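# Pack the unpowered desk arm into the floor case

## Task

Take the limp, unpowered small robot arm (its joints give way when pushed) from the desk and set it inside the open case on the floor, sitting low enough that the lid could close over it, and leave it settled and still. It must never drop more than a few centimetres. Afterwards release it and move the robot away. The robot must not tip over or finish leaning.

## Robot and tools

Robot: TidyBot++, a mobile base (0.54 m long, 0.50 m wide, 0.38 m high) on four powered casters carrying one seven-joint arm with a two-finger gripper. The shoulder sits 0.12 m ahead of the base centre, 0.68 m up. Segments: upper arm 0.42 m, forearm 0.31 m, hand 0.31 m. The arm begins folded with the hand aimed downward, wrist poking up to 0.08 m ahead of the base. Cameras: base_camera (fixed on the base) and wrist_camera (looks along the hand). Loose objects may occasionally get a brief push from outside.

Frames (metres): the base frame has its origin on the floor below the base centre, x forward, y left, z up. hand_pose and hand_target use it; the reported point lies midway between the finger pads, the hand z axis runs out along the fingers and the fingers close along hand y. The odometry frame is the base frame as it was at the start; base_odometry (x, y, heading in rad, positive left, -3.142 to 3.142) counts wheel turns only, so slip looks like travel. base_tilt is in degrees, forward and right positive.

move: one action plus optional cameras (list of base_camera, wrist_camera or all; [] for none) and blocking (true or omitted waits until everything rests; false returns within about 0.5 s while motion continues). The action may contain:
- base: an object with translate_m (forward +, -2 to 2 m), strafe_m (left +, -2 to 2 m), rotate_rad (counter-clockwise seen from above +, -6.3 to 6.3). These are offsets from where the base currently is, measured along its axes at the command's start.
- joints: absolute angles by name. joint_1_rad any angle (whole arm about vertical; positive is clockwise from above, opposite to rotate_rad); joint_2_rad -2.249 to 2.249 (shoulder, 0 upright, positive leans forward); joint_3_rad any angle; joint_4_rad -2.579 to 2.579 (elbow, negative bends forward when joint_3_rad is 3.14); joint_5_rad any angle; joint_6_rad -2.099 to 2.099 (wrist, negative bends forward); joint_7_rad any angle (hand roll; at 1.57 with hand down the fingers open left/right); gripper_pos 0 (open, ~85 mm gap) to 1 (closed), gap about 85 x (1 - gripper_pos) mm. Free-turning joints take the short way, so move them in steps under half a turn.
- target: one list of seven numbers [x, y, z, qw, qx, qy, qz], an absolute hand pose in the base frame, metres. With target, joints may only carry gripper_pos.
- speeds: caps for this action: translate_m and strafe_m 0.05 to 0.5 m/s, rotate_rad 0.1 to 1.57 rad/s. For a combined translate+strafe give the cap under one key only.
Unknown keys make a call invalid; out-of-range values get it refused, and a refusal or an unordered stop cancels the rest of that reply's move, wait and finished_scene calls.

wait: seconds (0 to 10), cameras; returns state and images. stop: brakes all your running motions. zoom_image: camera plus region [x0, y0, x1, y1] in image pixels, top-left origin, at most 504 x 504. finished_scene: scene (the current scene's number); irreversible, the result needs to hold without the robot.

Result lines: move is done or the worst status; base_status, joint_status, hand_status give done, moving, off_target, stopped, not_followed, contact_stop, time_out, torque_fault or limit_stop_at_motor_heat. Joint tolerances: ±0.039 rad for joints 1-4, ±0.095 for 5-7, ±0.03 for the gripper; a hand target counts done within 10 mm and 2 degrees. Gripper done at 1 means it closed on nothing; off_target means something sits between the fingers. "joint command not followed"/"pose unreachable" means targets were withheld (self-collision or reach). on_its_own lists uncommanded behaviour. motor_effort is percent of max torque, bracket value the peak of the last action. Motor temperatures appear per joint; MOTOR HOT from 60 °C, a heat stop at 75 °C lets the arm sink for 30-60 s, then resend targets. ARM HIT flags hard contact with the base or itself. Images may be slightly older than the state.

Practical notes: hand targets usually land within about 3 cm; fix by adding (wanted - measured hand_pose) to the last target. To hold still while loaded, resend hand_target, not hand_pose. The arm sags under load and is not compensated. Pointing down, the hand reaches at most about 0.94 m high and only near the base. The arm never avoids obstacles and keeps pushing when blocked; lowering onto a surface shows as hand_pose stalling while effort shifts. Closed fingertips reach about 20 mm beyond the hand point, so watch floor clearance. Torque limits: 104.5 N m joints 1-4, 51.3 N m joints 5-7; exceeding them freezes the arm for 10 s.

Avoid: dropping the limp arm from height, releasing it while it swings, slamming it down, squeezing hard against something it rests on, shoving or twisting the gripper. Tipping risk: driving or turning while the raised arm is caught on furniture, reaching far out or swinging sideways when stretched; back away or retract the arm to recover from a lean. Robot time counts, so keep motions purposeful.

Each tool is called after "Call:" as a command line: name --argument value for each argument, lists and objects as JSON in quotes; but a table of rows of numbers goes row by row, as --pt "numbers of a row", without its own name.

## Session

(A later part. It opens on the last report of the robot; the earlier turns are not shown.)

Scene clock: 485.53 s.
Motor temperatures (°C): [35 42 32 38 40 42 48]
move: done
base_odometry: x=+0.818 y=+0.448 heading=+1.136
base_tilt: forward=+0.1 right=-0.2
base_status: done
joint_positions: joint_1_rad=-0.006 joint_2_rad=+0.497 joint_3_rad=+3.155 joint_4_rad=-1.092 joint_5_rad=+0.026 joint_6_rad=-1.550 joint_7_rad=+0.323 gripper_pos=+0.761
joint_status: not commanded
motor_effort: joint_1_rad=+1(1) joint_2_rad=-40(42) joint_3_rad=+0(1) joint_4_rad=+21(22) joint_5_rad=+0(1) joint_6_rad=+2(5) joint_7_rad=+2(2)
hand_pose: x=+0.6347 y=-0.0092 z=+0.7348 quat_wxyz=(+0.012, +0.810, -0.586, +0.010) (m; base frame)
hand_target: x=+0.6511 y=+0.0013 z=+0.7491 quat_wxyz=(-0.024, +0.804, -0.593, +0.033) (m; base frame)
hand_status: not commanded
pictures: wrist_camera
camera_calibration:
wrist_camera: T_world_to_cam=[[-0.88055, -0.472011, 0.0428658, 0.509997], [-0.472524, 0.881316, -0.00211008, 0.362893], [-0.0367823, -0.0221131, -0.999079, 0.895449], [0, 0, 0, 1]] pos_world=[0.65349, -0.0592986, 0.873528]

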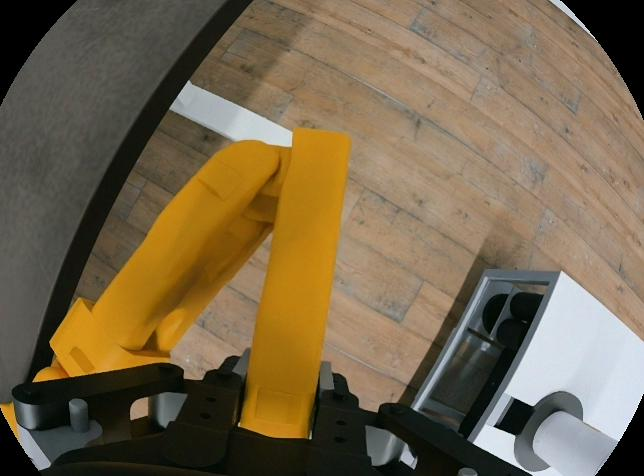

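Call:
move --base '{"translate_m":0.04}' --speeds '{"translate_m":0.05}' --cameras '["wrist_camera"]'

Scene clock: 489.67 s.
Motor temperatures (°C): [35 42 32 38 40 42 48]
move: done
base_odometry: x=+0.835 y=+0.485 heading=+1.136
base_tilt: forward=+0.1 right=-0.2
base_status: done
joint_positions: joint_1_rad=-0.006 joint_2_rad=+0.494 joint_3_rad=+3.155 joint_4_rad=-1.094 joint_5_rad=+0.026 joint_6_rad=-1.543 joint_7_rad=+0.323 gripper_pos=+0.761
joint_status: not commanded
motor_effort: joint_1_rad=+1(2) joint_2_rad=-38(40) joint_3_rad=+0(1) joint_4_rad=+20(23) joint_5_rad=+1(1) joint_6_rad=+1(4) joint_7_rad=+1(2)
hand_pose: x=+0.6362 y=-0.0092 z=+0.7355 quat_wxyz=(+0.010, +0.810, -0.586, +0.013) (m; base frame)
hand_target: x=+0.6511 y=+0.0013 z=+0.7491 quat_wxyz=(-0.024, +0.804, -0.593, +0.033) (m; base frame)
hand_status: not commanded
pictures: wrist_camera
camera_calibration:
wrist_camera: T_world_to_cam=[[-0.880804, -0.472084, 0.0363322, 0.51623], [-0.472569, 0.881276, -0.00563193, 0.366291], [-0.02936, -0.0221301, -0.999324, 0.89166], [0, 0, 0, 1]] pos_world=[0.653974, -0.0593671, 0.874364]

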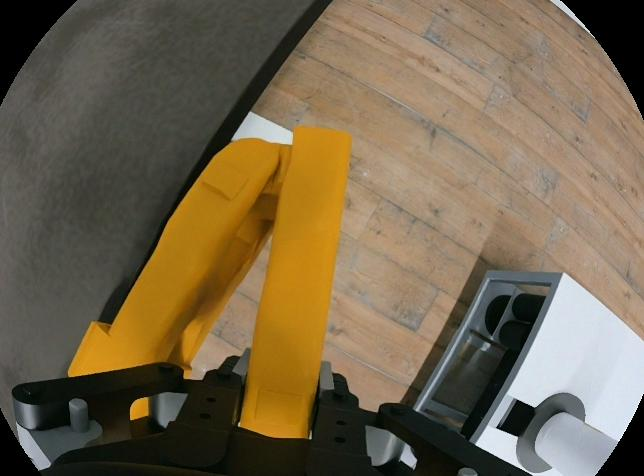

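Call:
move --joints '{"joint_7_rad":0.25}' --base '{"translate_m":0.012}' --speeds '{"translate_m":0.05}' --cameras '["wrist_camera"]'

Scene clock: 495.67 s.
Motor temperatures (°C): [35 42 32 38 40 42 48]
move: done
base_odometry: x=+0.840 y=+0.496 heading=+1.136
base_tilt: forward=+0.0 right=-0.2
base_status: done
joint_positions: joint_1_rad=-0.006 joint_2_rad=+0.494 joint_3_rad=+3.155 joint_4_rad=-1.097 joint_5_rad=+0.026 joint_6_rad=-1.543 joint_7_rad=+0.276 gripper_pos=+0.761
joint_status: all done
motor_effort: joint_1_rad=+0(3) joint_2_rad=-39(40) joint_3_rad=+0(2) joint_4_rad=+21(23) joint_5_rad=+0(2) joint_6_rad=+2(6) joint_7_rad=+2(2)
hand_pose: x=+0.6352 y=-0.0093 z=+0.7349 quat_wxyz=(+0.010, +0.796, -0.605, +0.013) (m; base frame)
hand_target: x=+0.6511 y=+0.0013 z=+0.7491 quat_wxyz=(-0.025, +0.789, -0.613, +0.032) (m; base frame)
hand_status: not commanded
pictures: wrist_camera
camera_calibration:
wrist_camera: T_world_to_cam=[[-0.90199, -0.430177, 0.0369094, 0.52876], [-0.430627, 0.902517, -0.00485821, 0.338871], [-0.0312214, -0.0202762, -0.999307, 0.892224], [0, 0, 0, 1]] pos_world=[0.650719, -0.0602857, 0.873736]

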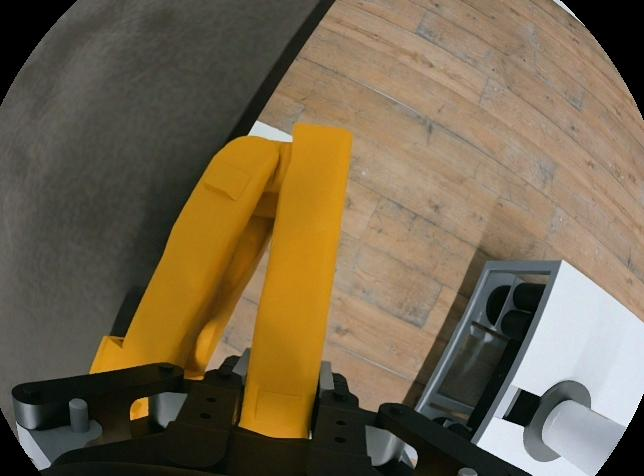

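Call:
move --base '{"translate_m":-0.4}' --speeds '{"translate_m":0.25}' --cameras '[]'

Call:
move --joints '{"joint_7_rad":1.8}' --cameras '["wrist_camera"]'

Call:
move --joints '{"joint_7_rad":3.322}' --cameras '[]'

Call:
move --joints '{"joint_2_rad":0.19,"joint_4_rad":-1.98,"joint_6_rad":-0.96}' --base '{"rotate_rad":1.2}' --speeds '{"rotate_rad":0.6}' --cameras '["base_camera"]'

Call:
move --base '{"rotate_rad":0.9}' --speeds '{"rotate_rad":0.6}' --cameras '["base_camera"]'

Call:
move --base '{"rotate_rad":0.9}' --speeds '{"rotate_rad":0.6}' --cameras '["base_camera","wrist_camera"]'

Scene clock: 515.97 s.
Motor temperatures (°C): [35 42 32 38 40 42 48]
move: done
base_odometry: x=+0.672 y=+0.133 heading=+1.136
base_tilt: forward=+0.0 right=-0.2
base_status: done
joint_positions: joint_1_rad=-0.005 joint_2_rad=+0.493 joint_3_rad=+3.155 joint_4_rad=-1.097 joint_5_rad=+0.026 joint_6_rad=-1.533 joint_7_rad=+0.276 gripper_pos=+0.761
joint_status: not commanded
motor_effort: joint_1_rad=+1(3) joint_2_rad=-39(42) joint_3_rad=+0(2) joint_4_rad=+20(21) joint_5_rad=+0(1) joint_6_rad=+0(2) joint_7_rad=+2(3)
hand_pose: x=+0.6385 y=-0.0098 z=+0.7354 quat_wxyz=(+0.007, +0.796, -0.606, +0.017) (m; base frame)
hand_target: x=+0.6511 y=+0.0013 z=+0.7491 quat_wxyz=(-0.025, +0.789, -0.613, +0.032) (m; base frame)
hand_status: not commanded
pictures: none
No camera images: "cameras" was empty.

Scene clock: 518.07 s.
Motor temperatures (°C): [35 42 32 38 40 42 48]
move: done
base_odometry: x=+0.672 y=+0.133 heading=+1.136
base_tilt: forward=+0.1 right=-0.1
base_status: not commanded
joint_positions: joint_1_rad=-0.005 joint_2_rad=+0.493 joint_3_rad=+3.155 joint_4_rad=-1.097 joint_5_rad=+0.026 joint_6_rad=-1.533 joint_7_rad=+1.760 gripper_pos=+0.761
joint_status: all done
motor_effort: joint_1_rad=+0(1) joint_2_rad=-39(40) joint_3_rad=+0(1) joint_4_rad=+19(20) joint_5_rad=+1(1) joint_6_rad=-1(1) joint_7_rad=+1(3)
hand_pose: x=+0.6385 y=-0.0098 z=+0.7354 quat_wxyz=(+0.017, +0.996, +0.091, +0.008) (m; base frame)
hand_target: x=+0.6511 y=+0.0013 z=+0.7491 quat_wxyz=(+0.005, +0.993, +0.114, +0.040) (m; base frame)
hand_status: not commanded
pictures: wrist_camera
camera_calibration:
wrist_camera: T_world_to_cam=[[0.350131, -0.934339, 0.0664761, -0.294698], [-0.936691, -0.349577, 0.0201704, 0.633183], [0.00439252, -0.0693298, -0.997584, 0.86832], [0, 0, 0, 1]] pos_world=[0.692465, 0.00619821, 0.873041]

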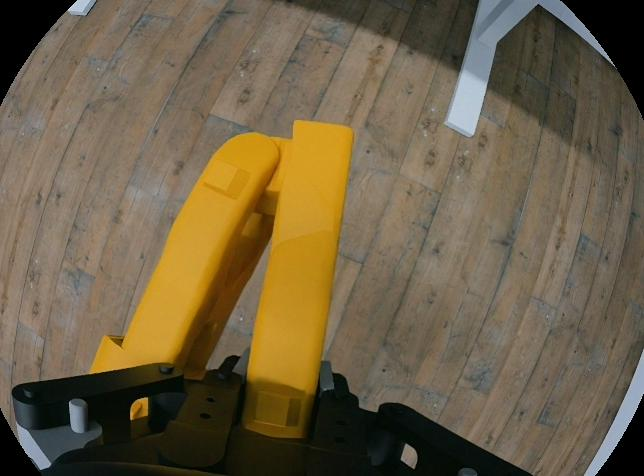

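Scene clock: 520.13 s.
Motor temperatures (°C): [35 42 32 38 40 42 48]
move: done
base_odometry: x=+0.672 y=+0.133 heading=+1.136
base_tilt: forward=+0.1 right=-0.2
base_status: not commanded
joint_positions: joint_1_rad=-0.005 joint_2_rad=+0.493 joint_3_rad=+3.155 joint_4_rad=-1.097 joint_5_rad=+0.026 joint_6_rad=-1.533 joint_7_rad=+3.281 gripper_pos=+0.761
joint_status: all done
motor_effort: joint_1_rad=+0(1) joint_2_rad=-39(39) joint_3_rad=+0(1) joint_4_rad=+20(20) joint_5_rad=+3(3) joint_6_rad=+0(1) joint_7_rad=+1(3)
hand_pose: x=+0.6385 y=-0.0098 z=+0.7354 quat_wxyz=(+0.018, +0.658, +0.753, -0.006) (m; base frame)
hand_target: x=+0.6511 y=+0.0013 z=+0.7491 quat_wxyz=(+0.031, +0.640, +0.767, +0.026) (m; base frame)
hand_status: not commanded
pictures: none
No camera images: "cameras" was empty.

Scene clock: 522.80 s.
Motor temperatures (°C): [35 42 32 38 40 42 48]
move: done
base_odometry: x=+0.672 y=+0.133 heading=+2.335
base_tilt: forward=+0.1 right=-0.1
base_status: done
joint_positions: joint_1_rad=-0.002 joint_2_rad=+0.212 joint_3_rad=+3.154 joint_4_rad=-1.968 joint_5_rad=+0.022 joint_6_rad=-1.006 joint_7_rad=+3.282 gripper_pos=+0.761
joint_status: all done
motor_effort: joint_1_rad=+0(4) joint_2_rad=-25(40) joint_3_rad=+0(3) joint_4_rad=+16(20) joint_5_rad=+2(3) joint_6_rad=-1(2) joint_7_rad=+2(2)
hand_pose: x=+0.4515 y=-0.0078 z=+0.6023 quat_wxyz=(-0.010, +0.655, +0.756, -0.023) (m; base frame)
hand_target: x=+0.4617 y=+0.0013 z=+0.6064 quat_wxyz=(+0.004, +0.641, +0.768, +0.004) (m; base frame)
hand_status: not commanded
pictures: base_camera

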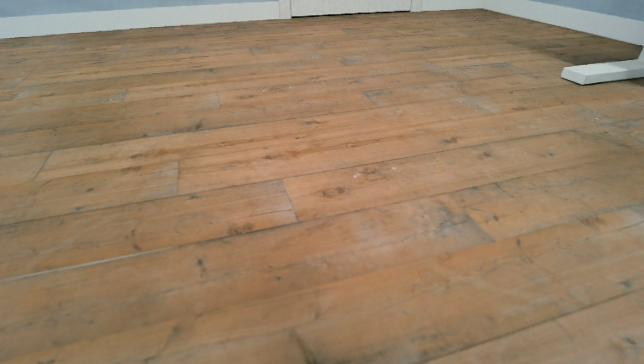

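Scene clock: 524.97 s.
Motor temperatures (°C): [35 42 32 37 40 42 48]
move: done
base_odometry: x=+0.672 y=+0.133 heading=-3.048
base_tilt: forward=+0.2 right=-0.1
base_status: done
joint_positions: joint_1_rad=-0.001 joint_2_rad=+0.212 joint_3_rad=+3.153 joint_4_rad=-1.968 joint_5_rad=+0.022 joint_6_rad=-1.004 joint_7_rad=+3.282 gripper_pos=+0.761
joint_status: not commanded
motor_effort: joint_1_rad=+1(3) joint_2_rad=-24(25) joint_3_rad=+0(2) joint_4_rad=+16(16) joint_5_rad=+0(3) joint_6_rad=-1(2) joint_7_rad=+1(2)
hand_pose: x=+0.4522 y=-0.0081 z=+0.6022 quat_wxyz=(-0.009, +0.655, +0.755, -0.022) (m; base frame)
hand_target: x=+0.4617 y=+0.0013 z=+0.6064 quat_wxyz=(+0.004, +0.641, +0.768, +0.004) (m; base frame)
hand_status: not commanded
pictures: base_camera

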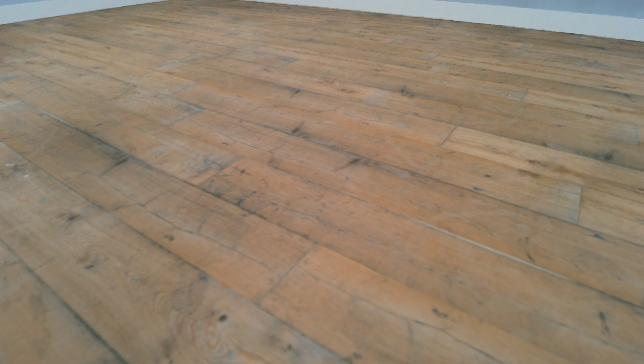

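Scene clock: 527.13 s.
Motor temperatures (°C): [35 42 32 37 40 42 48]
move: done
base_odometry: x=+0.672 y=+0.133 heading=-2.148
base_tilt: forward=+0.1 right=-0.2
base_status: done
joint_positions: joint_1_rad=-0.001 joint_2_rad=+0.212 joint_3_rad=+3.153 joint_4_rad=-1.968 joint_5_rad=+0.022 joint_6_rad=-1.003 joint_7_rad=+3.282 gripper_pos=+0.761
joint_status: not commanded
motor_effort: joint_1_rad=+0(3) joint_2_rad=-25(25) joint_3_rad=+1(2) joint_4_rad=+16(16) joint_5_rad=+2(3) joint_6_rad=-1(2) joint_7_rad=+2(3)
hand_pose: x=+0.4524 y=-0.0080 z=+0.6022 quat_wxyz=(-0.009, +0.655, +0.755, -0.021) (m; base frame)
hand_target: x=+0.4617 y=+0.0013 z=+0.6064 quat_wxyz=(+0.004, +0.641, +0.768, +0.004) (m; base frame)
hand_status: not commanded
pictures: base_camera, wrist_camera
camera_calibration:
wrist_camera: T_world_to_cam=[[0.949811, 0.312399, -0.0162863, -0.430411], [0.312782, -0.949242, 0.0332809, -0.115791], [-0.00506272, -0.0367047, -0.999313, 0.742001], [0, 0, 0, 1]] pos_world=[0.448784, 0.0517811, 0.738335]

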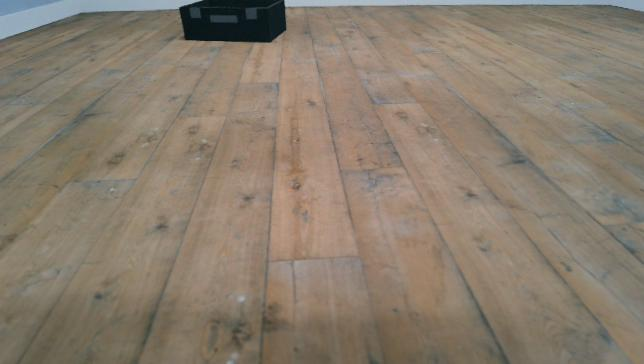

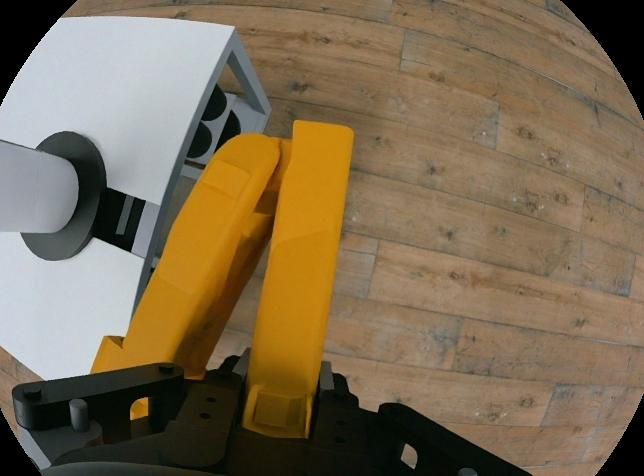

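Call:
move --base '{"translate_m":1.1,"strafe_m":0.68,"rotate_rad":-0.2}' --speeds '{"translate_m":0.35,"rotate_rad":0.2}' --cameras '["base_camera"]'

Scene clock: 553.77 s.
Motor temperatures (°C): [35 41 32 37 40 42 48]
move: done
base_odometry: x=+0.640 y=-1.160 heading=-2.349
base_tilt: forward=+0.1 right=-0.2
base_status: done
joint_positions: joint_1_rad=+0.002 joint_2_rad=+0.204 joint_3_rad=+3.153 joint_4_rad=-1.975 joint_5_rad=+0.021 joint_6_rad=-0.999 joint_7_rad=+3.282 gripper_pos=+0.761
joint_status: not commanded
motor_effort: joint_1_rad=+0(3) joint_2_rad=-24(26) joint_3_rad=+1(3) joint_4_rad=+16(17) joint_5_rad=+2(3) joint_6_rad=-1(2) joint_7_rad=+1(2)
hand_pose: x=+0.4509 y=-0.0087 z=+0.6030 quat_wxyz=(-0.007, +0.656, +0.754, -0.020) (m; base frame)
hand_target: x=+0.4617 y=+0.0013 z=+0.6064 quat_wxyz=(+0.004, +0.641, +0.768, +0.004) (m; base frame)
hand_status: not commanded
pictures: base_camera

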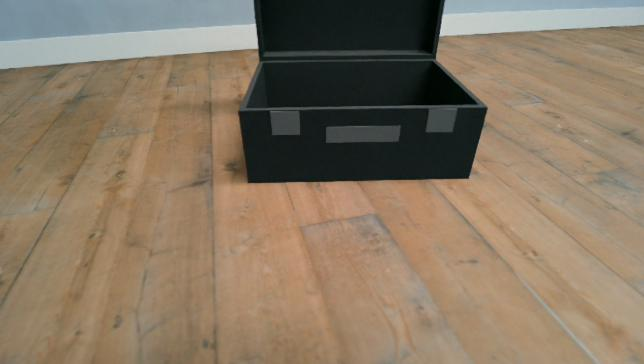

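Call:
move --base '{"translate_m":0.18,"strafe_m":-0.027,"rotate_rad":0.046}' --speeds '{"translate_m":0.2,"rotate_rad":0.2}' --joints '{"joint_2_rad":0.735,"joint_4_rad":-1.76,"joint_6_rad":-0.61}' --cameras '["base_camera","wrist_camera"]'

Scene clock: 564.77 s.
Motor temperatures (°C): [35 41 32 37 40 42 48]
move: done
base_odometry: x=+0.495 y=-1.270 heading=-2.302
base_tilt: forward=+0.1 right=-0.2
base_status: done
joint_positions: joint_1_rad=-0.002 joint_2_rad=+0.746 joint_3_rad=+3.151 joint_4_rad=-1.795 joint_5_rad=+0.021 joint_6_rad=-0.658 joint_7_rad=+3.282 gripper_pos=+0.761
joint_status: all done
motor_effort: joint_1_rad=+1(2) joint_2_rad=-38(41) joint_3_rad=+0(2) joint_4_rad=+11(18) joint_5_rad=+2(3) joint_6_rad=-1(3) joint_7_rad=+1(2)
hand_pose: x=+0.5643 y=-0.0061 z=+0.4205 quat_wxyz=(-0.016, +0.651, +0.759, -0.026) (m; base frame)
hand_target: x=+0.6019 y=+0.0013 z=+0.4319 quat_wxyz=(+0.014, +0.640, +0.768, +0.012) (m; base frame)
hand_status: not commanded
pictures: base_camera, wrist_camera
camera_calibration:
wrist_camera: T_world_to_cam=[[0.946148, 0.322309, -0.0303345, -0.532287], [0.323097, -0.946007, 0.0260678, -0.145744], [-0.0202948, -0.034465, -0.9992, 0.569608], [0, 0, 0, 1]] pos_world=[0.562271, 0.0533178, 0.556805]

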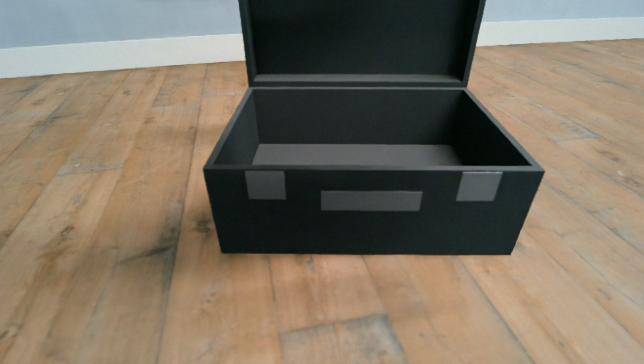

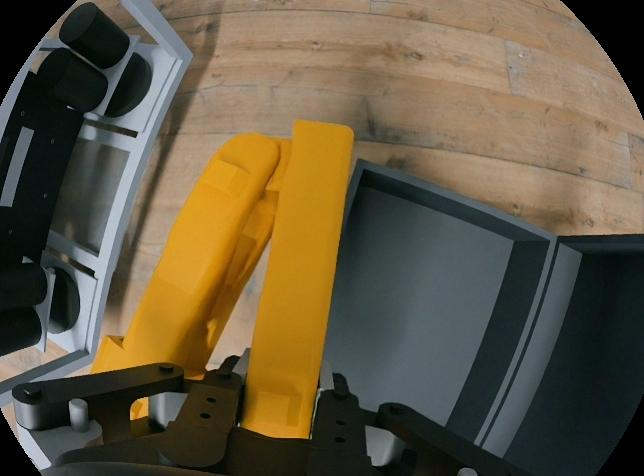

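Call:
move --base '{"translate_m":0.113,"strafe_m":0.004}' --speeds '{"translate_m":0.1}' --joints '{"joint_7_rad":3.34}' --cameras '["base_camera"]'

Call:
move --joints '{"joint_2_rad":1.14,"joint_4_rad":-1.615,"joint_6_rad":-0.34}' --cameras '["base_camera","wrist_camera"]'

Scene clock: 586.20 s.
Motor temperatures (°C): [35 41 32 37 40 42 48]
move: done
base_odometry: x=+0.422 y=-1.357 heading=-2.302
base_tilt: forward=+0.1 right=-0.2
base_status: done
joint_positions: joint_1_rad=-0.002 joint_2_rad=+0.747 joint_3_rad=+3.151 joint_4_rad=-1.787 joint_5_rad=+0.021 joint_6_rad=-0.647 joint_7_rad=+3.303 gripper_pos=+0.761
joint_status: all done
motor_effort: joint_1_rad=+0(3) joint_2_rad=-39(41) joint_3_rad=+1(3) joint_4_rad=+11(13) joint_5_rad=+1(3) joint_6_rad=-1(2) joint_7_rad=+1(3)
hand_pose: x=+0.5722 y=-0.0062 z=+0.4215 quat_wxyz=(-0.009, +0.643, +0.766, -0.020) (m; base frame)
hand_target: x=+0.6019 y=+0.0013 z=+0.4319 quat_wxyz=(+0.014, +0.633, +0.774, +0.012) (m; base frame)
hand_status: not commanded
pictures: base_camera

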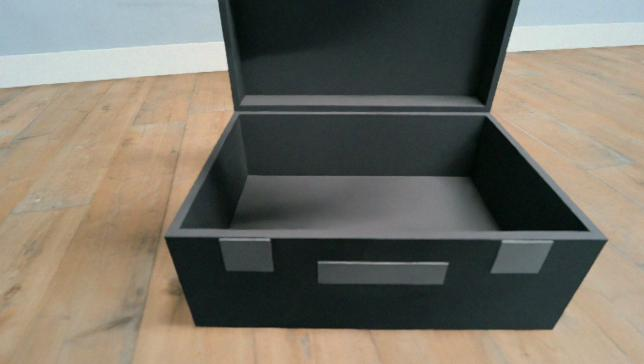

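Scene clock: 588.03 s.
Motor temperatures (°C): [35 41 32 37 40 42 48]
move: done
base_odometry: x=+0.422 y=-1.356 heading=-2.302
base_tilt: forward=+0.1 right=-0.2
base_status: not commanded
joint_positions: joint_1_rad=-0.002 joint_2_rad=+1.153 joint_3_rad=+3.151 joint_4_rad=-1.646 joint_5_rad=+0.021 joint_6_rad=-0.387 joint_7_rad=+3.303 gripper_pos=+0.761
joint_status: all done
motor_effort: joint_1_rad=+1(1) joint_2_rad=-44(47) joint_3_rad=+0(1) joint_4_rad=+6(11) joint_5_rad=+1(2) joint_6_rad=-1(2) joint_7_rad=+2(2)
hand_pose: x=+0.5952 y=-0.0054 z=+0.2452 quat_wxyz=(-0.012, +0.641, +0.767, -0.021) (m; base frame)
hand_target: x=+0.6343 y=+0.0013 z=+0.2554 quat_wxyz=(+0.018, +0.633, +0.773, +0.015) (m; base frame)
hand_status: not commanded
pictures: base_camera, wrist_camera
camera_calibration:
wrist_camera: T_world_to_cam=[[0.937495, 0.347554, -0.017604, -0.564821], [0.347923, -0.937147, 0.0265482, -0.165293], [-0.00727064, -0.0310137, -0.999493, 0.387446], [0, 0, 0, 1]] pos_world=[0.589843, 0.0534176, 0.381694]

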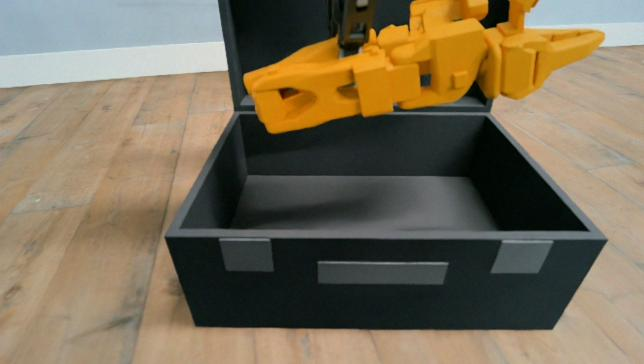

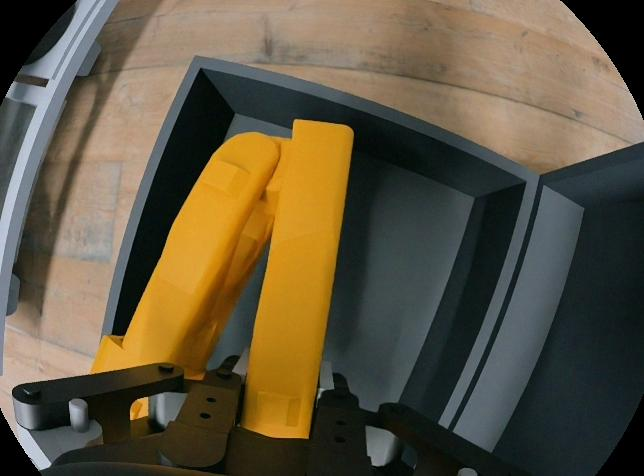

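Call:
move --base '{"rotate_rad":0.012,"strafe_m":-0.006}' --speeds '{"strafe_m":0.1}' --joints '{"joint_2_rad":1.265,"joint_4_rad":-1.58,"joint_6_rad":-0.225}' --cameras '["base_camera","wrist_camera"]'

Call:
zoom_image --camera "base_camera" --region '[150, 60, 644, 280]'

Scene clock: 609.60 s.
Motor temperatures (°C): [35 41 32 37 40 42 48]
move: done
base_odometry: x=+0.418 y=-1.353 heading=-2.290
base_tilt: forward=+0.1 right=-0.2
base_status: done
joint_positions: joint_1_rad=-0.002 joint_2_rad=+1.281 joint_3_rad=+3.151 joint_4_rad=-1.607 joint_5_rad=+0.021 joint_6_rad=-0.270 joint_7_rad=+3.303 gripper_pos=+0.761
joint_status: all done
motor_effort: joint_1_rad=+0(2) joint_2_rad=-44(47) joint_3_rad=+1(2) joint_4_rad=+5(7) joint_5_rad=+1(2) joint_6_rad=-1(2) joint_7_rad=+1(3)
hand_pose: x=+0.5959 y=-0.0051 z=+0.1863 quat_wxyz=(-0.002, +0.640, +0.768, -0.011) (m; base frame)
hand_target: x=+0.6344 y=+0.0013 z=+0.1973 quat_wxyz=(+0.028, +0.633, +0.773, +0.023) (m; base frame)
hand_status: not commanded
pictures: base_camera, wrist_camera
camera_calibration:
wrist_camera: T_world_to_cam=[[0.937071, 0.349011, 0.00950166, -0.571471], [0.34851, -0.936668, 0.0345492, -0.165515], [0.0209579, -0.0290636, -0.999358, 0.311787], [0, 0, 0, 1]] pos_world=[0.586658, 0.0534783, 0.322735]

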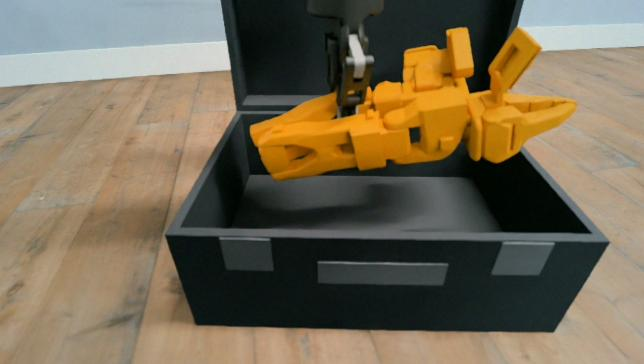

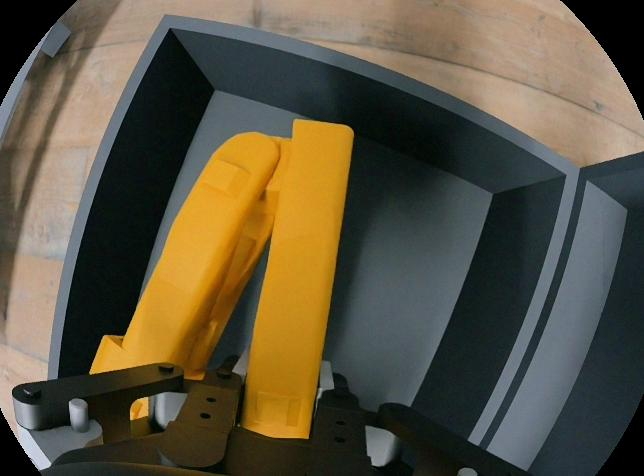

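Scaled by 1.020.

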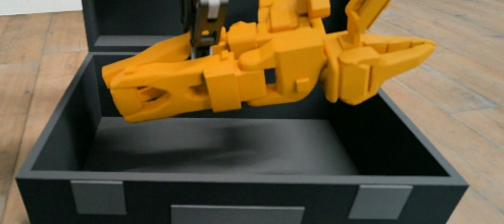

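Call:
move --base '{"strafe_m":0.006}' --speeds '{"strafe_m":0.1}' --joints '{"joint_2_rad":1.37,"joint_4_rad":-1.50,"joint_6_rad":-0.20}' --cameras '["base_camera","wrist_camera"]'

Scene clock: 666.87 s.
Motor temperatures (°C): [35 42 32 37 40 42 48]
move: done
base_odometry: x=+0.422 y=-1.356 heading=-2.290
base_tilt: forward=+0.0 right=-0.2
base_status: done
joint_positions: joint_1_rad=-0.001 joint_2_rad=+1.386 joint_3_rad=+3.150 joint_4_rad=-1.526 joint_5_rad=+0.021 joint_6_rad=-0.243 joint_7_rad=+3.303 gripper_pos=+0.761
joint_status: all done
motor_effort: joint_1_rad=+0(5) joint_2_rad=-44(48) joint_3_rad=+0(3) joint_4_rad=+4(6) joint_5_rad=+1(2) joint_6_rad=-1(2) joint_7_rad=+1(3)
hand_pose: x=+0.6004 y=-0.0049 z=+0.1419 quat_wxyz=(-0.001, +0.640, +0.768, -0.009) (m; base frame)
hand_target: x=+0.6379 y=+0.0013 z=+0.1524 quat_wxyz=(+0.028, +0.633, +0.773, +0.023) (m; base frame)
hand_status: not commanded
pictures: base_camera, wrist_camera
camera_calibration:
wrist_camera: T_world_to_cam=[[0.936735, 0.349784, 0.0133771, -0.575657], [0.349155, -0.9364, 0.0352891, -0.165884], [0.0248699, -0.0283859, -0.999288, 0.264944], [0, 0, 0, 1]] pos_world=[0.590568, 0.0535425, 0.27831]

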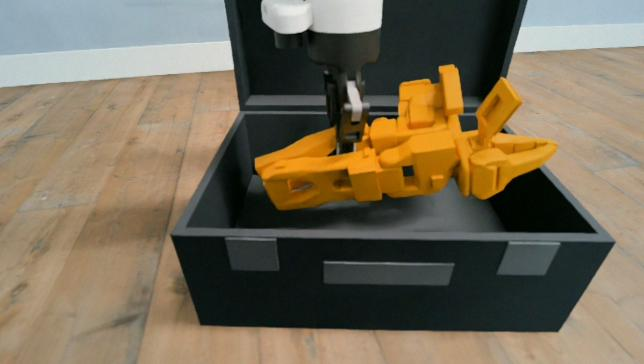

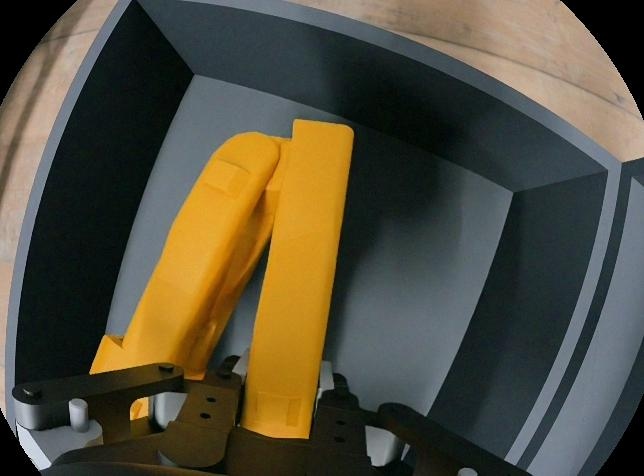

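Call:
move --joints '{"joint_2_rad":1.425,"joint_4_rad":-1.457,"joint_6_rad":-0.187}' --cameras '["base_camera","wrist_camera"]'

Call:
zoom_image --camera "base_camera" --region '[200, 40, 640, 280]'

Scene clock: 671.10 s.
Motor temperatures (°C): [35 42 32 37 40 42 48]
move: done
base_odometry: x=+0.422 y=-1.356 heading=-2.290
base_tilt: forward=+0.1 right=-0.2
base_status: not commanded
joint_positions: joint_1_rad=-0.001 joint_2_rad=+1.436 joint_3_rad=+3.150 joint_4_rad=-1.482 joint_5_rad=+0.021 joint_6_rad=-0.230 joint_7_rad=+3.303 gripper_pos=+0.761
joint_status: all done
motor_effort: joint_1_rad=+0(1) joint_2_rad=-45(47) joint_3_rad=+1(1) joint_4_rad=+4(6) joint_5_rad=+1(2) joint_6_rad=-1(2) joint_7_rad=+1(2)
hand_pose: x=+0.6035 y=-0.0049 z=+0.1203 quat_wxyz=(+0.002, +0.640, +0.768, -0.007) (m; base frame)
hand_target: x=+0.6385 y=+0.0013 z=+0.1286 quat_wxyz=(+0.028, +0.633, +0.773, +0.023) (m; base frame)
hand_status: not commanded
pictures: base_camera, wrist_camera
camera_calibration:
wrist_camera: T_world_to_cam=[[0.936449, 0.350296, 0.0188862, -0.57878], [0.349459, -0.936215, 0.0371472, -0.166546], [0.030694, -0.0281865, -0.999131, 0.239702], [0, 0, 0, 1]] pos_world=[0.592842, 0.0535774, 0.256612]

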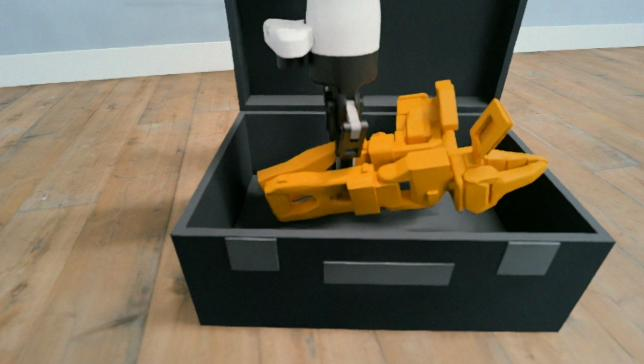

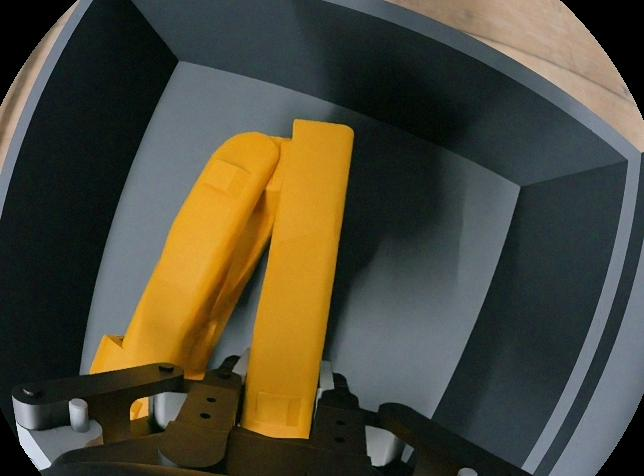

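Scaled by 1.145.

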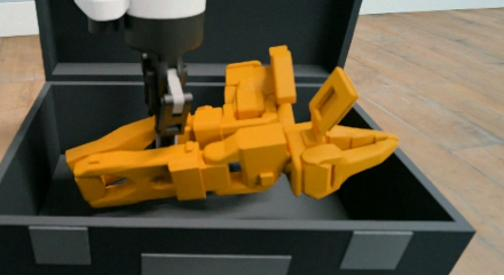

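Call:
move --joints '{"joint_2_rad":1.475,"joint_4_rad":-1.415,"joint_6_rad":-0.175}' --cameras '["base_camera","wrist_camera"]'

Call:
move --joints '{"joint_2_rad":1.525,"joint_4_rad":-1.353,"joint_6_rad":-0.19}' --cameras '["base_camera","wrist_camera"]'

Scene clock: 679.37 s.
Motor temperatures (°C): [35 42 32 37 40 42 48]
move: done
base_odometry: x=+0.422 y=-1.356 heading=-2.290
base_tilt: forward=+0.1 right=-0.2
base_status: not commanded
joint_positions: joint_1_rad=-0.001 joint_2_rad=+1.486 joint_3_rad=+3.150 joint_4_rad=-1.439 joint_5_rad=+0.021 joint_6_rad=-0.219 joint_7_rad=+3.303 gripper_pos=+0.761
joint_status: all done
motor_effort: joint_1_rad=+1(1) joint_2_rad=-45(47) joint_3_rad=+1(1) joint_4_rad=+4(5) joint_5_rad=+1(1) joint_6_rad=+0(2) joint_7_rad=+2(2)
hand_pose: x=+0.6049 y=-0.0048 z=+0.0990 quat_wxyz=(+0.003, +0.640, +0.769, -0.006) (m; base frame)
hand_target: x=+0.6399 y=+0.0013 z=+0.1072 quat_wxyz=(+0.030, +0.633, +0.773, +0.024) (m; base frame)
hand_status: not commanded
pictures: base_camera, wrist_camera
camera_calibration:
wrist_camera: T_world_to_cam=[[0.936174, 0.350781, 0.0230389, -0.579969], [0.349783, -0.936039, 0.0384974, -0.166513], [0.0350695, -0.0279816, -0.998993, 0.215744], [0, 0, 0, 1]] pos_world=[0.593629, 0.0536167, 0.235299]

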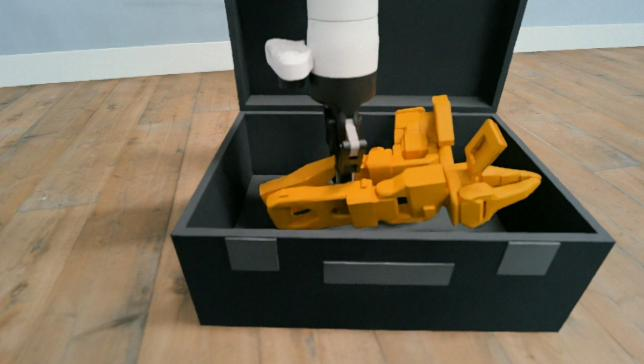

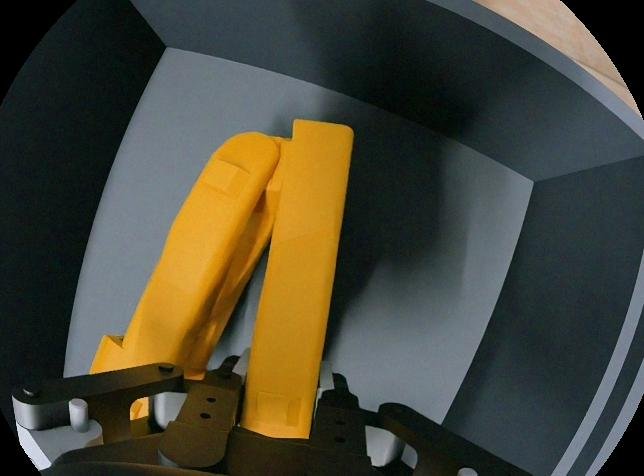

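Scene clock: 680.20 s.
Motor temperatures (°C): [35 42 32 37 40 42 48]
move: done
base_odometry: x=+0.422 y=-1.356 heading=-2.290
base_tilt: forward=+0.1 right=-0.2
base_status: not commanded
joint_positions: joint_1_rad=-0.001 joint_2_rad=+1.534 joint_3_rad=+3.150 joint_4_rad=-1.379 joint_5_rad=+0.021 joint_6_rad=-0.219 joint_7_rad=+3.303 gripper_pos=+0.761
joint_status: all done
motor_effort: joint_1_rad=+0(1) joint_2_rad=-45(47) joint_3_rad=+1(1) joint_4_rad=+4(5) joint_5_rad=+1(1) joint_6_rad=+0(2) joint_7_rad=+1(3)
hand_pose: x=+0.6138 y=-0.0048 z=+0.0799 quat_wxyz=(+0.008, +0.640, +0.769, -0.002) (m; base frame)
hand_target: x=+0.6441 y=+0.0013 z=+0.0871 quat_wxyz=(+0.028, +0.633, +0.773, +0.023) (m; base frame)
hand_status: not commanded
pictures: base_camera, wrist_camera
camera_calibration:
wrist_camera: T_world_to_cam=[[0.935629, 0.351273, 0.0347215, -0.588498], [0.349766, -0.935855, 0.0428782, -0.169214], [0.0475562, -0.0279737, -0.998477, 0.188694], [0, 0, 0, 1]] pos_world=[0.600828, 0.0536425, 0.216096]

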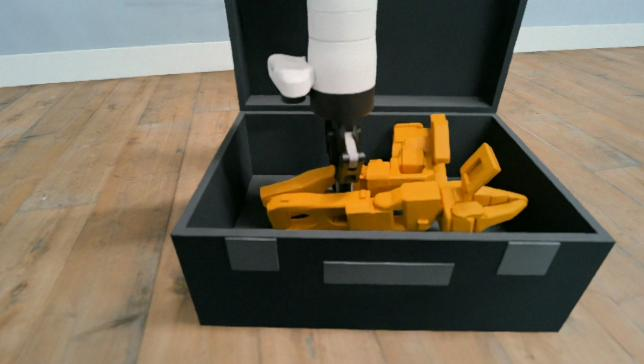

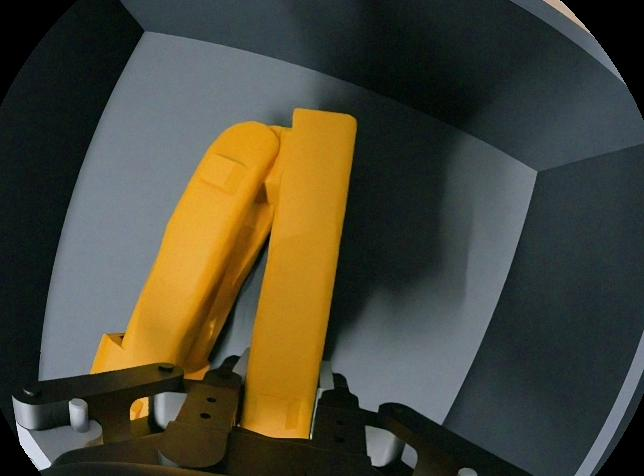

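Call:
zoom_image --camera "base_camera" --region '[220, 90, 620, 260]'

Scaled by 1.260.

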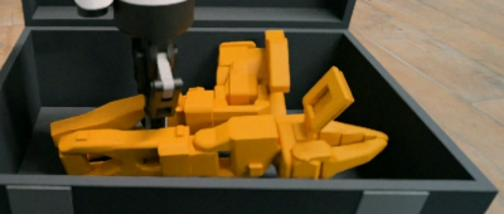

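Call:
move --base '{"translate_m":-0.004}' --speeds '{"translate_m":0.1}' --joints '{"joint_2_rad":1.55,"joint_4_rad":-1.333,"joint_6_rad":-0.185}' --cameras '["base_camera","wrist_camera"]'

Call:
move --joints '{"joint_2_rad":1.572,"joint_4_rad":-1.313,"joint_6_rad":-0.18}' --cameras '["base_camera","wrist_camera"]'

Scene clock: 698.27 s.
Motor temperatures (°C): [35 43 32 37 40 42 48]
move: done
base_odometry: x=+0.425 y=-1.353 heading=-2.291
base_tilt: forward=+0.1 right=-0.2
base_status: done
joint_positions: joint_1_rad=-0.001 joint_2_rad=+1.553 joint_3_rad=+3.150 joint_4_rad=-1.360 joint_5_rad=+0.021 joint_6_rad=-0.219 joint_7_rad=+3.303 gripper_pos=+0.761
joint_status: all done
motor_effort: joint_1_rad=+0(3) joint_2_rad=-43(46) joint_3_rad=+0(2) joint_4_rad=+4(6) joint_5_rad=+1(1) joint_6_rad=-1(1) joint_7_rad=+2(2)
hand_pose: x=+0.6143 y=-0.0049 z=+0.0719 quat_wxyz=(+0.008, +0.640, +0.769, -0.002) (m; base frame)
hand_target: x=+0.6429 y=+0.0013 z=+0.0762 quat_wxyz=(+0.028, +0.633, +0.773, +0.023) (m; base frame)
hand_status: not commanded
pictures: base_camera, wrist_camera
camera_calibration:
wrist_camera: T_world_to_cam=[[0.935637, 0.351213, 0.035109, -0.588627], [0.349689, -0.935877, 0.043025, -0.169086], [0.0479687, -0.0279785, -0.998457, 0.180428], [0, 0, 0, 1]] pos_world=[0.601214, 0.0535382, 0.208091]

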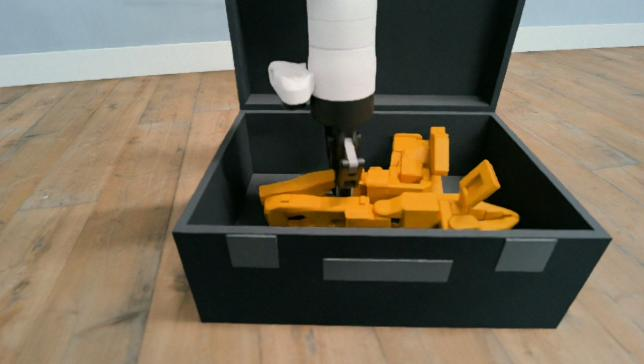

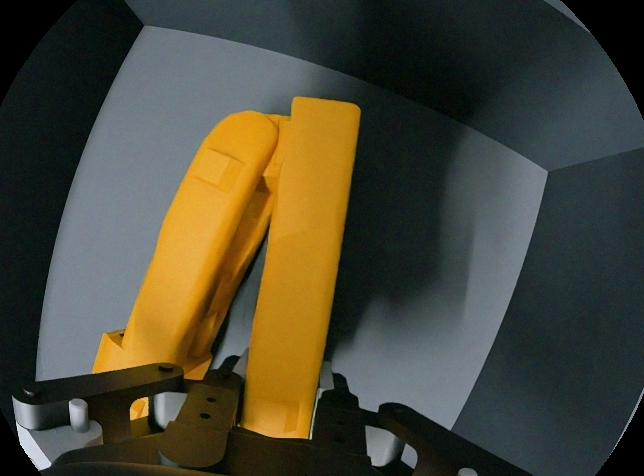

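Scene clock: 698.83 s.
Motor temperatures (°C): [35 43 32 37 40 42 48]
move: done
base_odometry: x=+0.425 y=-1.353 heading=-2.291
base_tilt: forward=+0.1 right=-0.2
base_status: not commanded
joint_positions: joint_1_rad=-0.001 joint_2_rad=+1.555 joint_3_rad=+3.150 joint_4_rad=-1.347 joint_5_rad=+0.021 joint_6_rad=-0.219 joint_7_rad=+3.303 gripper_pos=+0.761
joint_status: all done
motor_effort: joint_1_rad=+0(1) joint_2_rad=-41(44) joint_3_rad=+0(1) joint_4_rad=+5(6) joint_5_rad=+2(2) joint_6_rad=+1(2) joint_7_rad=+2(3)
hand_pose: x=+0.6207 y=-0.0048 z=+0.0718 quat_wxyz=(+0.012, +0.639, +0.769, +0.002) (m; base frame)
hand_target: x=+0.6433 y=+0.0013 z=+0.0668 quat_wxyz=(+0.030, +0.633, +0.773, +0.024) (m; base frame)
hand_status: not commanded
pictures: base_camera, wrist_camera
camera_calibration:
wrist_camera: T_world_to_cam=[[0.935165, 0.351373, 0.0447602, -0.594996], [0.349387, -0.935818, 0.046621, -0.171366], [0.0582688, -0.0279596, -0.997909, 0.173516], [0, 0, 0, 1]] pos_world=[0.606182, 0.0535498, 0.207775]

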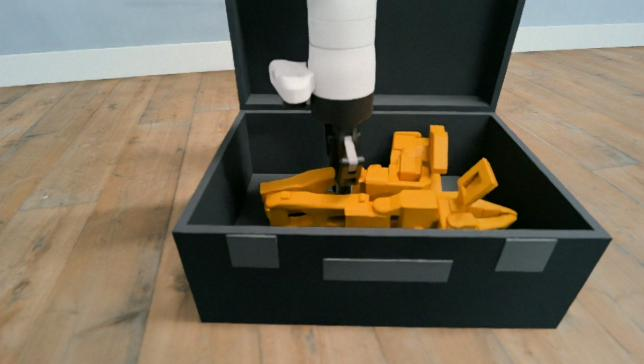

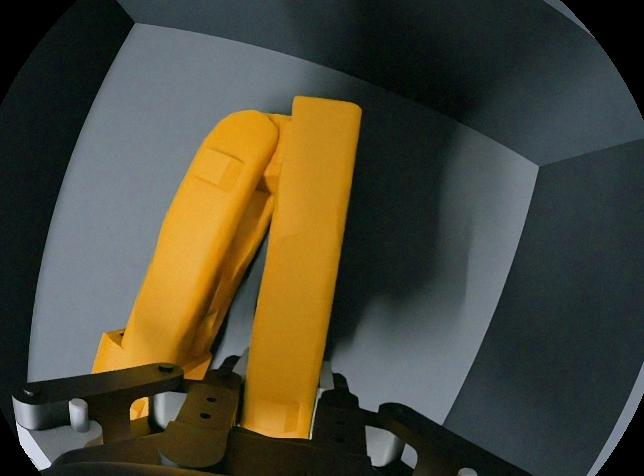

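Call:
move --joints '{"joint_2_rad":1.588,"joint_4_rad":-1.32,"joint_6_rad":-0.20}' --cameras '["base_camera","wrist_camera"]'

Scene clock: 706.23 s.
Motor temperatures (°C): [35 43 32 37 40 42 48]
move: done
base_odometry: x=+0.425 y=-1.353 heading=-2.291
base_tilt: forward=+0.1 right=-0.2
base_status: not commanded
joint_positions: joint_1_rad=-0.001 joint_2_rad=+1.555 joint_3_rad=+3.150 joint_4_rad=-1.347 joint_5_rad=+0.021 joint_6_rad=-0.219 joint_7_rad=+3.303 gripper_pos=+0.761
joint_status: all done
motor_effort: joint_1_rad=+0(1) joint_2_rad=-38(42) joint_3_rad=+1(1) joint_4_rad=+4(6) joint_5_rad=+2(2) joint_6_rad=+1(2) joint_7_rad=+1(3)
hand_pose: x=+0.6205 y=-0.0048 z=+0.0715 quat_wxyz=(+0.012, +0.639, +0.769, +0.001) (m; base frame)
hand_target: x=+0.6229 y=+0.0013 z=+0.0576 quat_wxyz=(+0.013, +0.634, +0.774, +0.011) (m; base frame)
hand_status: not commanded
pictures: base_camera, wrist_camera
camera_calibration:
wrist_camera: T_world_to_cam=[[0.935179, 0.351375, 0.0444577, -0.594789], [0.349404, -0.935817, 0.0465084, -0.171288], [0.0579462, -0.02796, -0.997928, 0.173481], [0, 0, 0, 1]] pos_world=[0.60603, 0.0535497, 0.207531]

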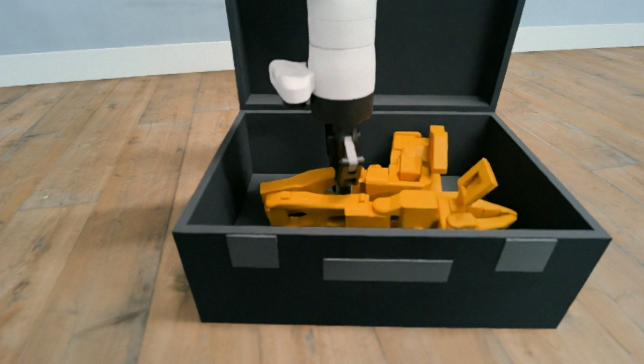

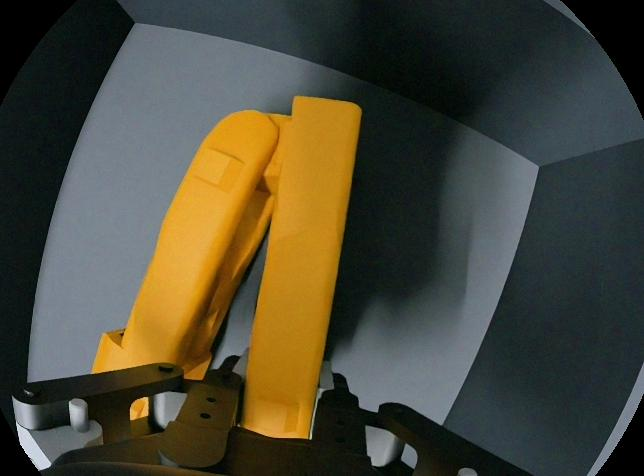

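Call:
zoom_image --camera "base_camera" --region '[380, 90, 540, 190]'

Scaled by 3.150.

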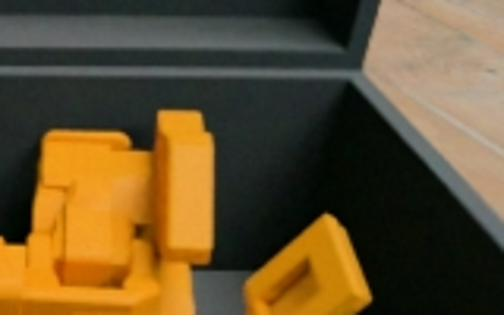

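Call:
move --joints '{"joint_2_rad":1.575,"joint_4_rad":-1.325,"joint_6_rad":-0.20,"gripper_pos":0.69}' --cameras '["base_camera","wrist_camera"]'

Call:
move --joints '{"gripper_pos":0.55}' --cameras '["base_camera","wrist_camera"]'

Scene clock: 722.37 s.
Motor temperatures (°C): [35 42 32 36 40 42 48]
move: done
base_odometry: x=+0.425 y=-1.353 heading=-2.291
base_tilt: forward=+0.1 right=-0.2
base_status: not commanded
joint_positions: joint_1_rad=-0.001 joint_2_rad=+1.556 joint_3_rad=+3.150 joint_4_rad=-1.346 joint_5_rad=+0.021 joint_6_rad=-0.219 joint_7_rad=+3.303 gripper_pos=+0.690
joint_status: all done
motor_effort: joint_1_rad=+0(1) joint_2_rad=-40(40) joint_3_rad=+0(2) joint_4_rad=+5(7) joint_5_rad=+1(2) joint_6_rad=+1(3) joint_7_rad=+1(2)
hand_pose: x=+0.6207 y=-0.0049 z=+0.0713 quat_wxyz=(+0.012, +0.639, +0.769, +0.002) (m; base frame)
hand_target: x=+0.6279 y=+0.0013 z=+0.0638 quat_wxyz=(+0.016, +0.633, +0.773, +0.013) (m; base frame)
hand_status: not commanded
pictures: base_camera, wrist_camera
camera_calibration:
wrist_camera: T_world_to_cam=[[0.935169, 0.351355, 0.0448151, -0.595018], [0.349366, -0.935825, 0.0466416, -0.171362], [0.0583268, -0.0279609, -0.997906, 0.173037], [0, 0, 0, 1]] pos_world=[0.606218, 0.0535361, 0.207333]

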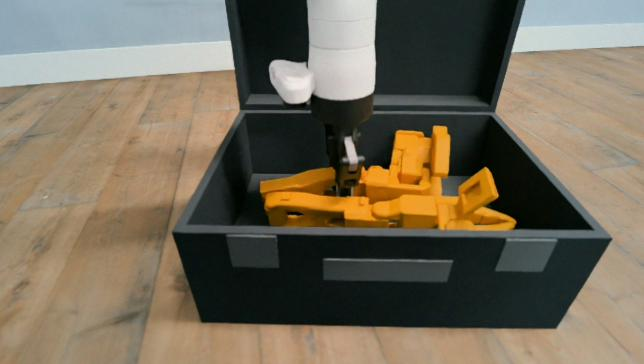

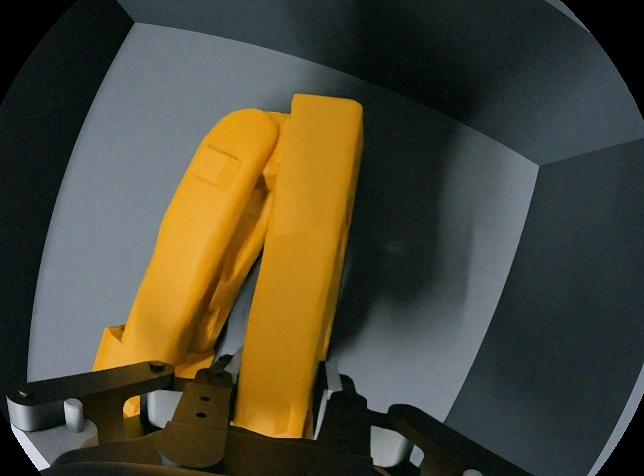

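Scene clock: 722.93 s.
Motor temperatures (°C): [35 42 32 36 40 42 48]
move: done
base_odometry: x=+0.425 y=-1.353 heading=-2.291
base_tilt: forward=+0.1 right=-0.2
base_status: not commanded
joint_positions: joint_1_rad=-0.001 joint_2_rad=+1.556 joint_3_rad=+3.150 joint_4_rad=-1.346 joint_5_rad=+0.021 joint_6_rad=-0.219 joint_7_rad=+3.303 gripper_pos=+0.550
joint_status: all done
motor_effort: joint_1_rad=+0(1) joint_2_rad=-40(41) joint_3_rad=+0(1) joint_4_rad=+4(5) joint_5_rad=+1(2) joint_6_rad=+0(1) joint_7_rad=+1(2)
hand_pose: x=+0.6205 y=-0.0049 z=+0.0712 quat_wxyz=(+0.012, +0.639, +0.769, +0.001) (m; base frame)
hand_target: x=+0.6279 y=+0.0013 z=+0.0638 quat_wxyz=(+0.016, +0.633, +0.773, +0.013) (m; base frame)
hand_status: not commanded
pictures: base_camera, wrist_camera
camera_calibration:
wrist_camera: T_world_to_cam=[[0.935181, 0.351355, 0.0445676, -0.594851], [0.349378, -0.935825, 0.0465494, -0.171301], [0.0580629, -0.0279612, -0.997921, 0.173079], [0, 0, 0, 1]] pos_world=[0.606092, 0.0535359, 0.207205]

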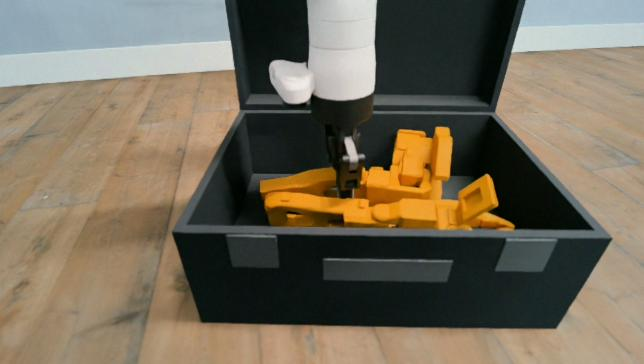

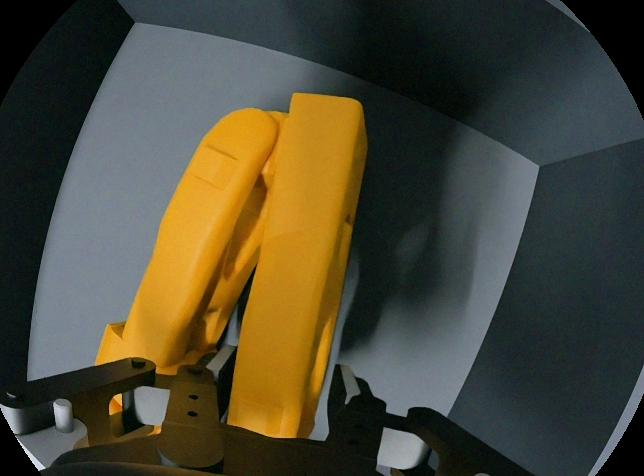

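Call:
zoom_image --camera "base_camera" --region '[220, 90, 560, 260]'

Scaled by 1.482.

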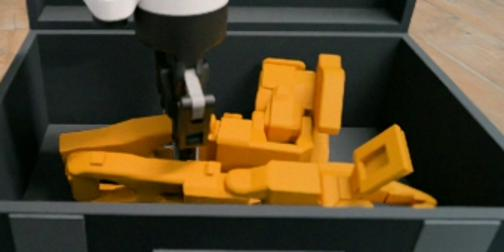

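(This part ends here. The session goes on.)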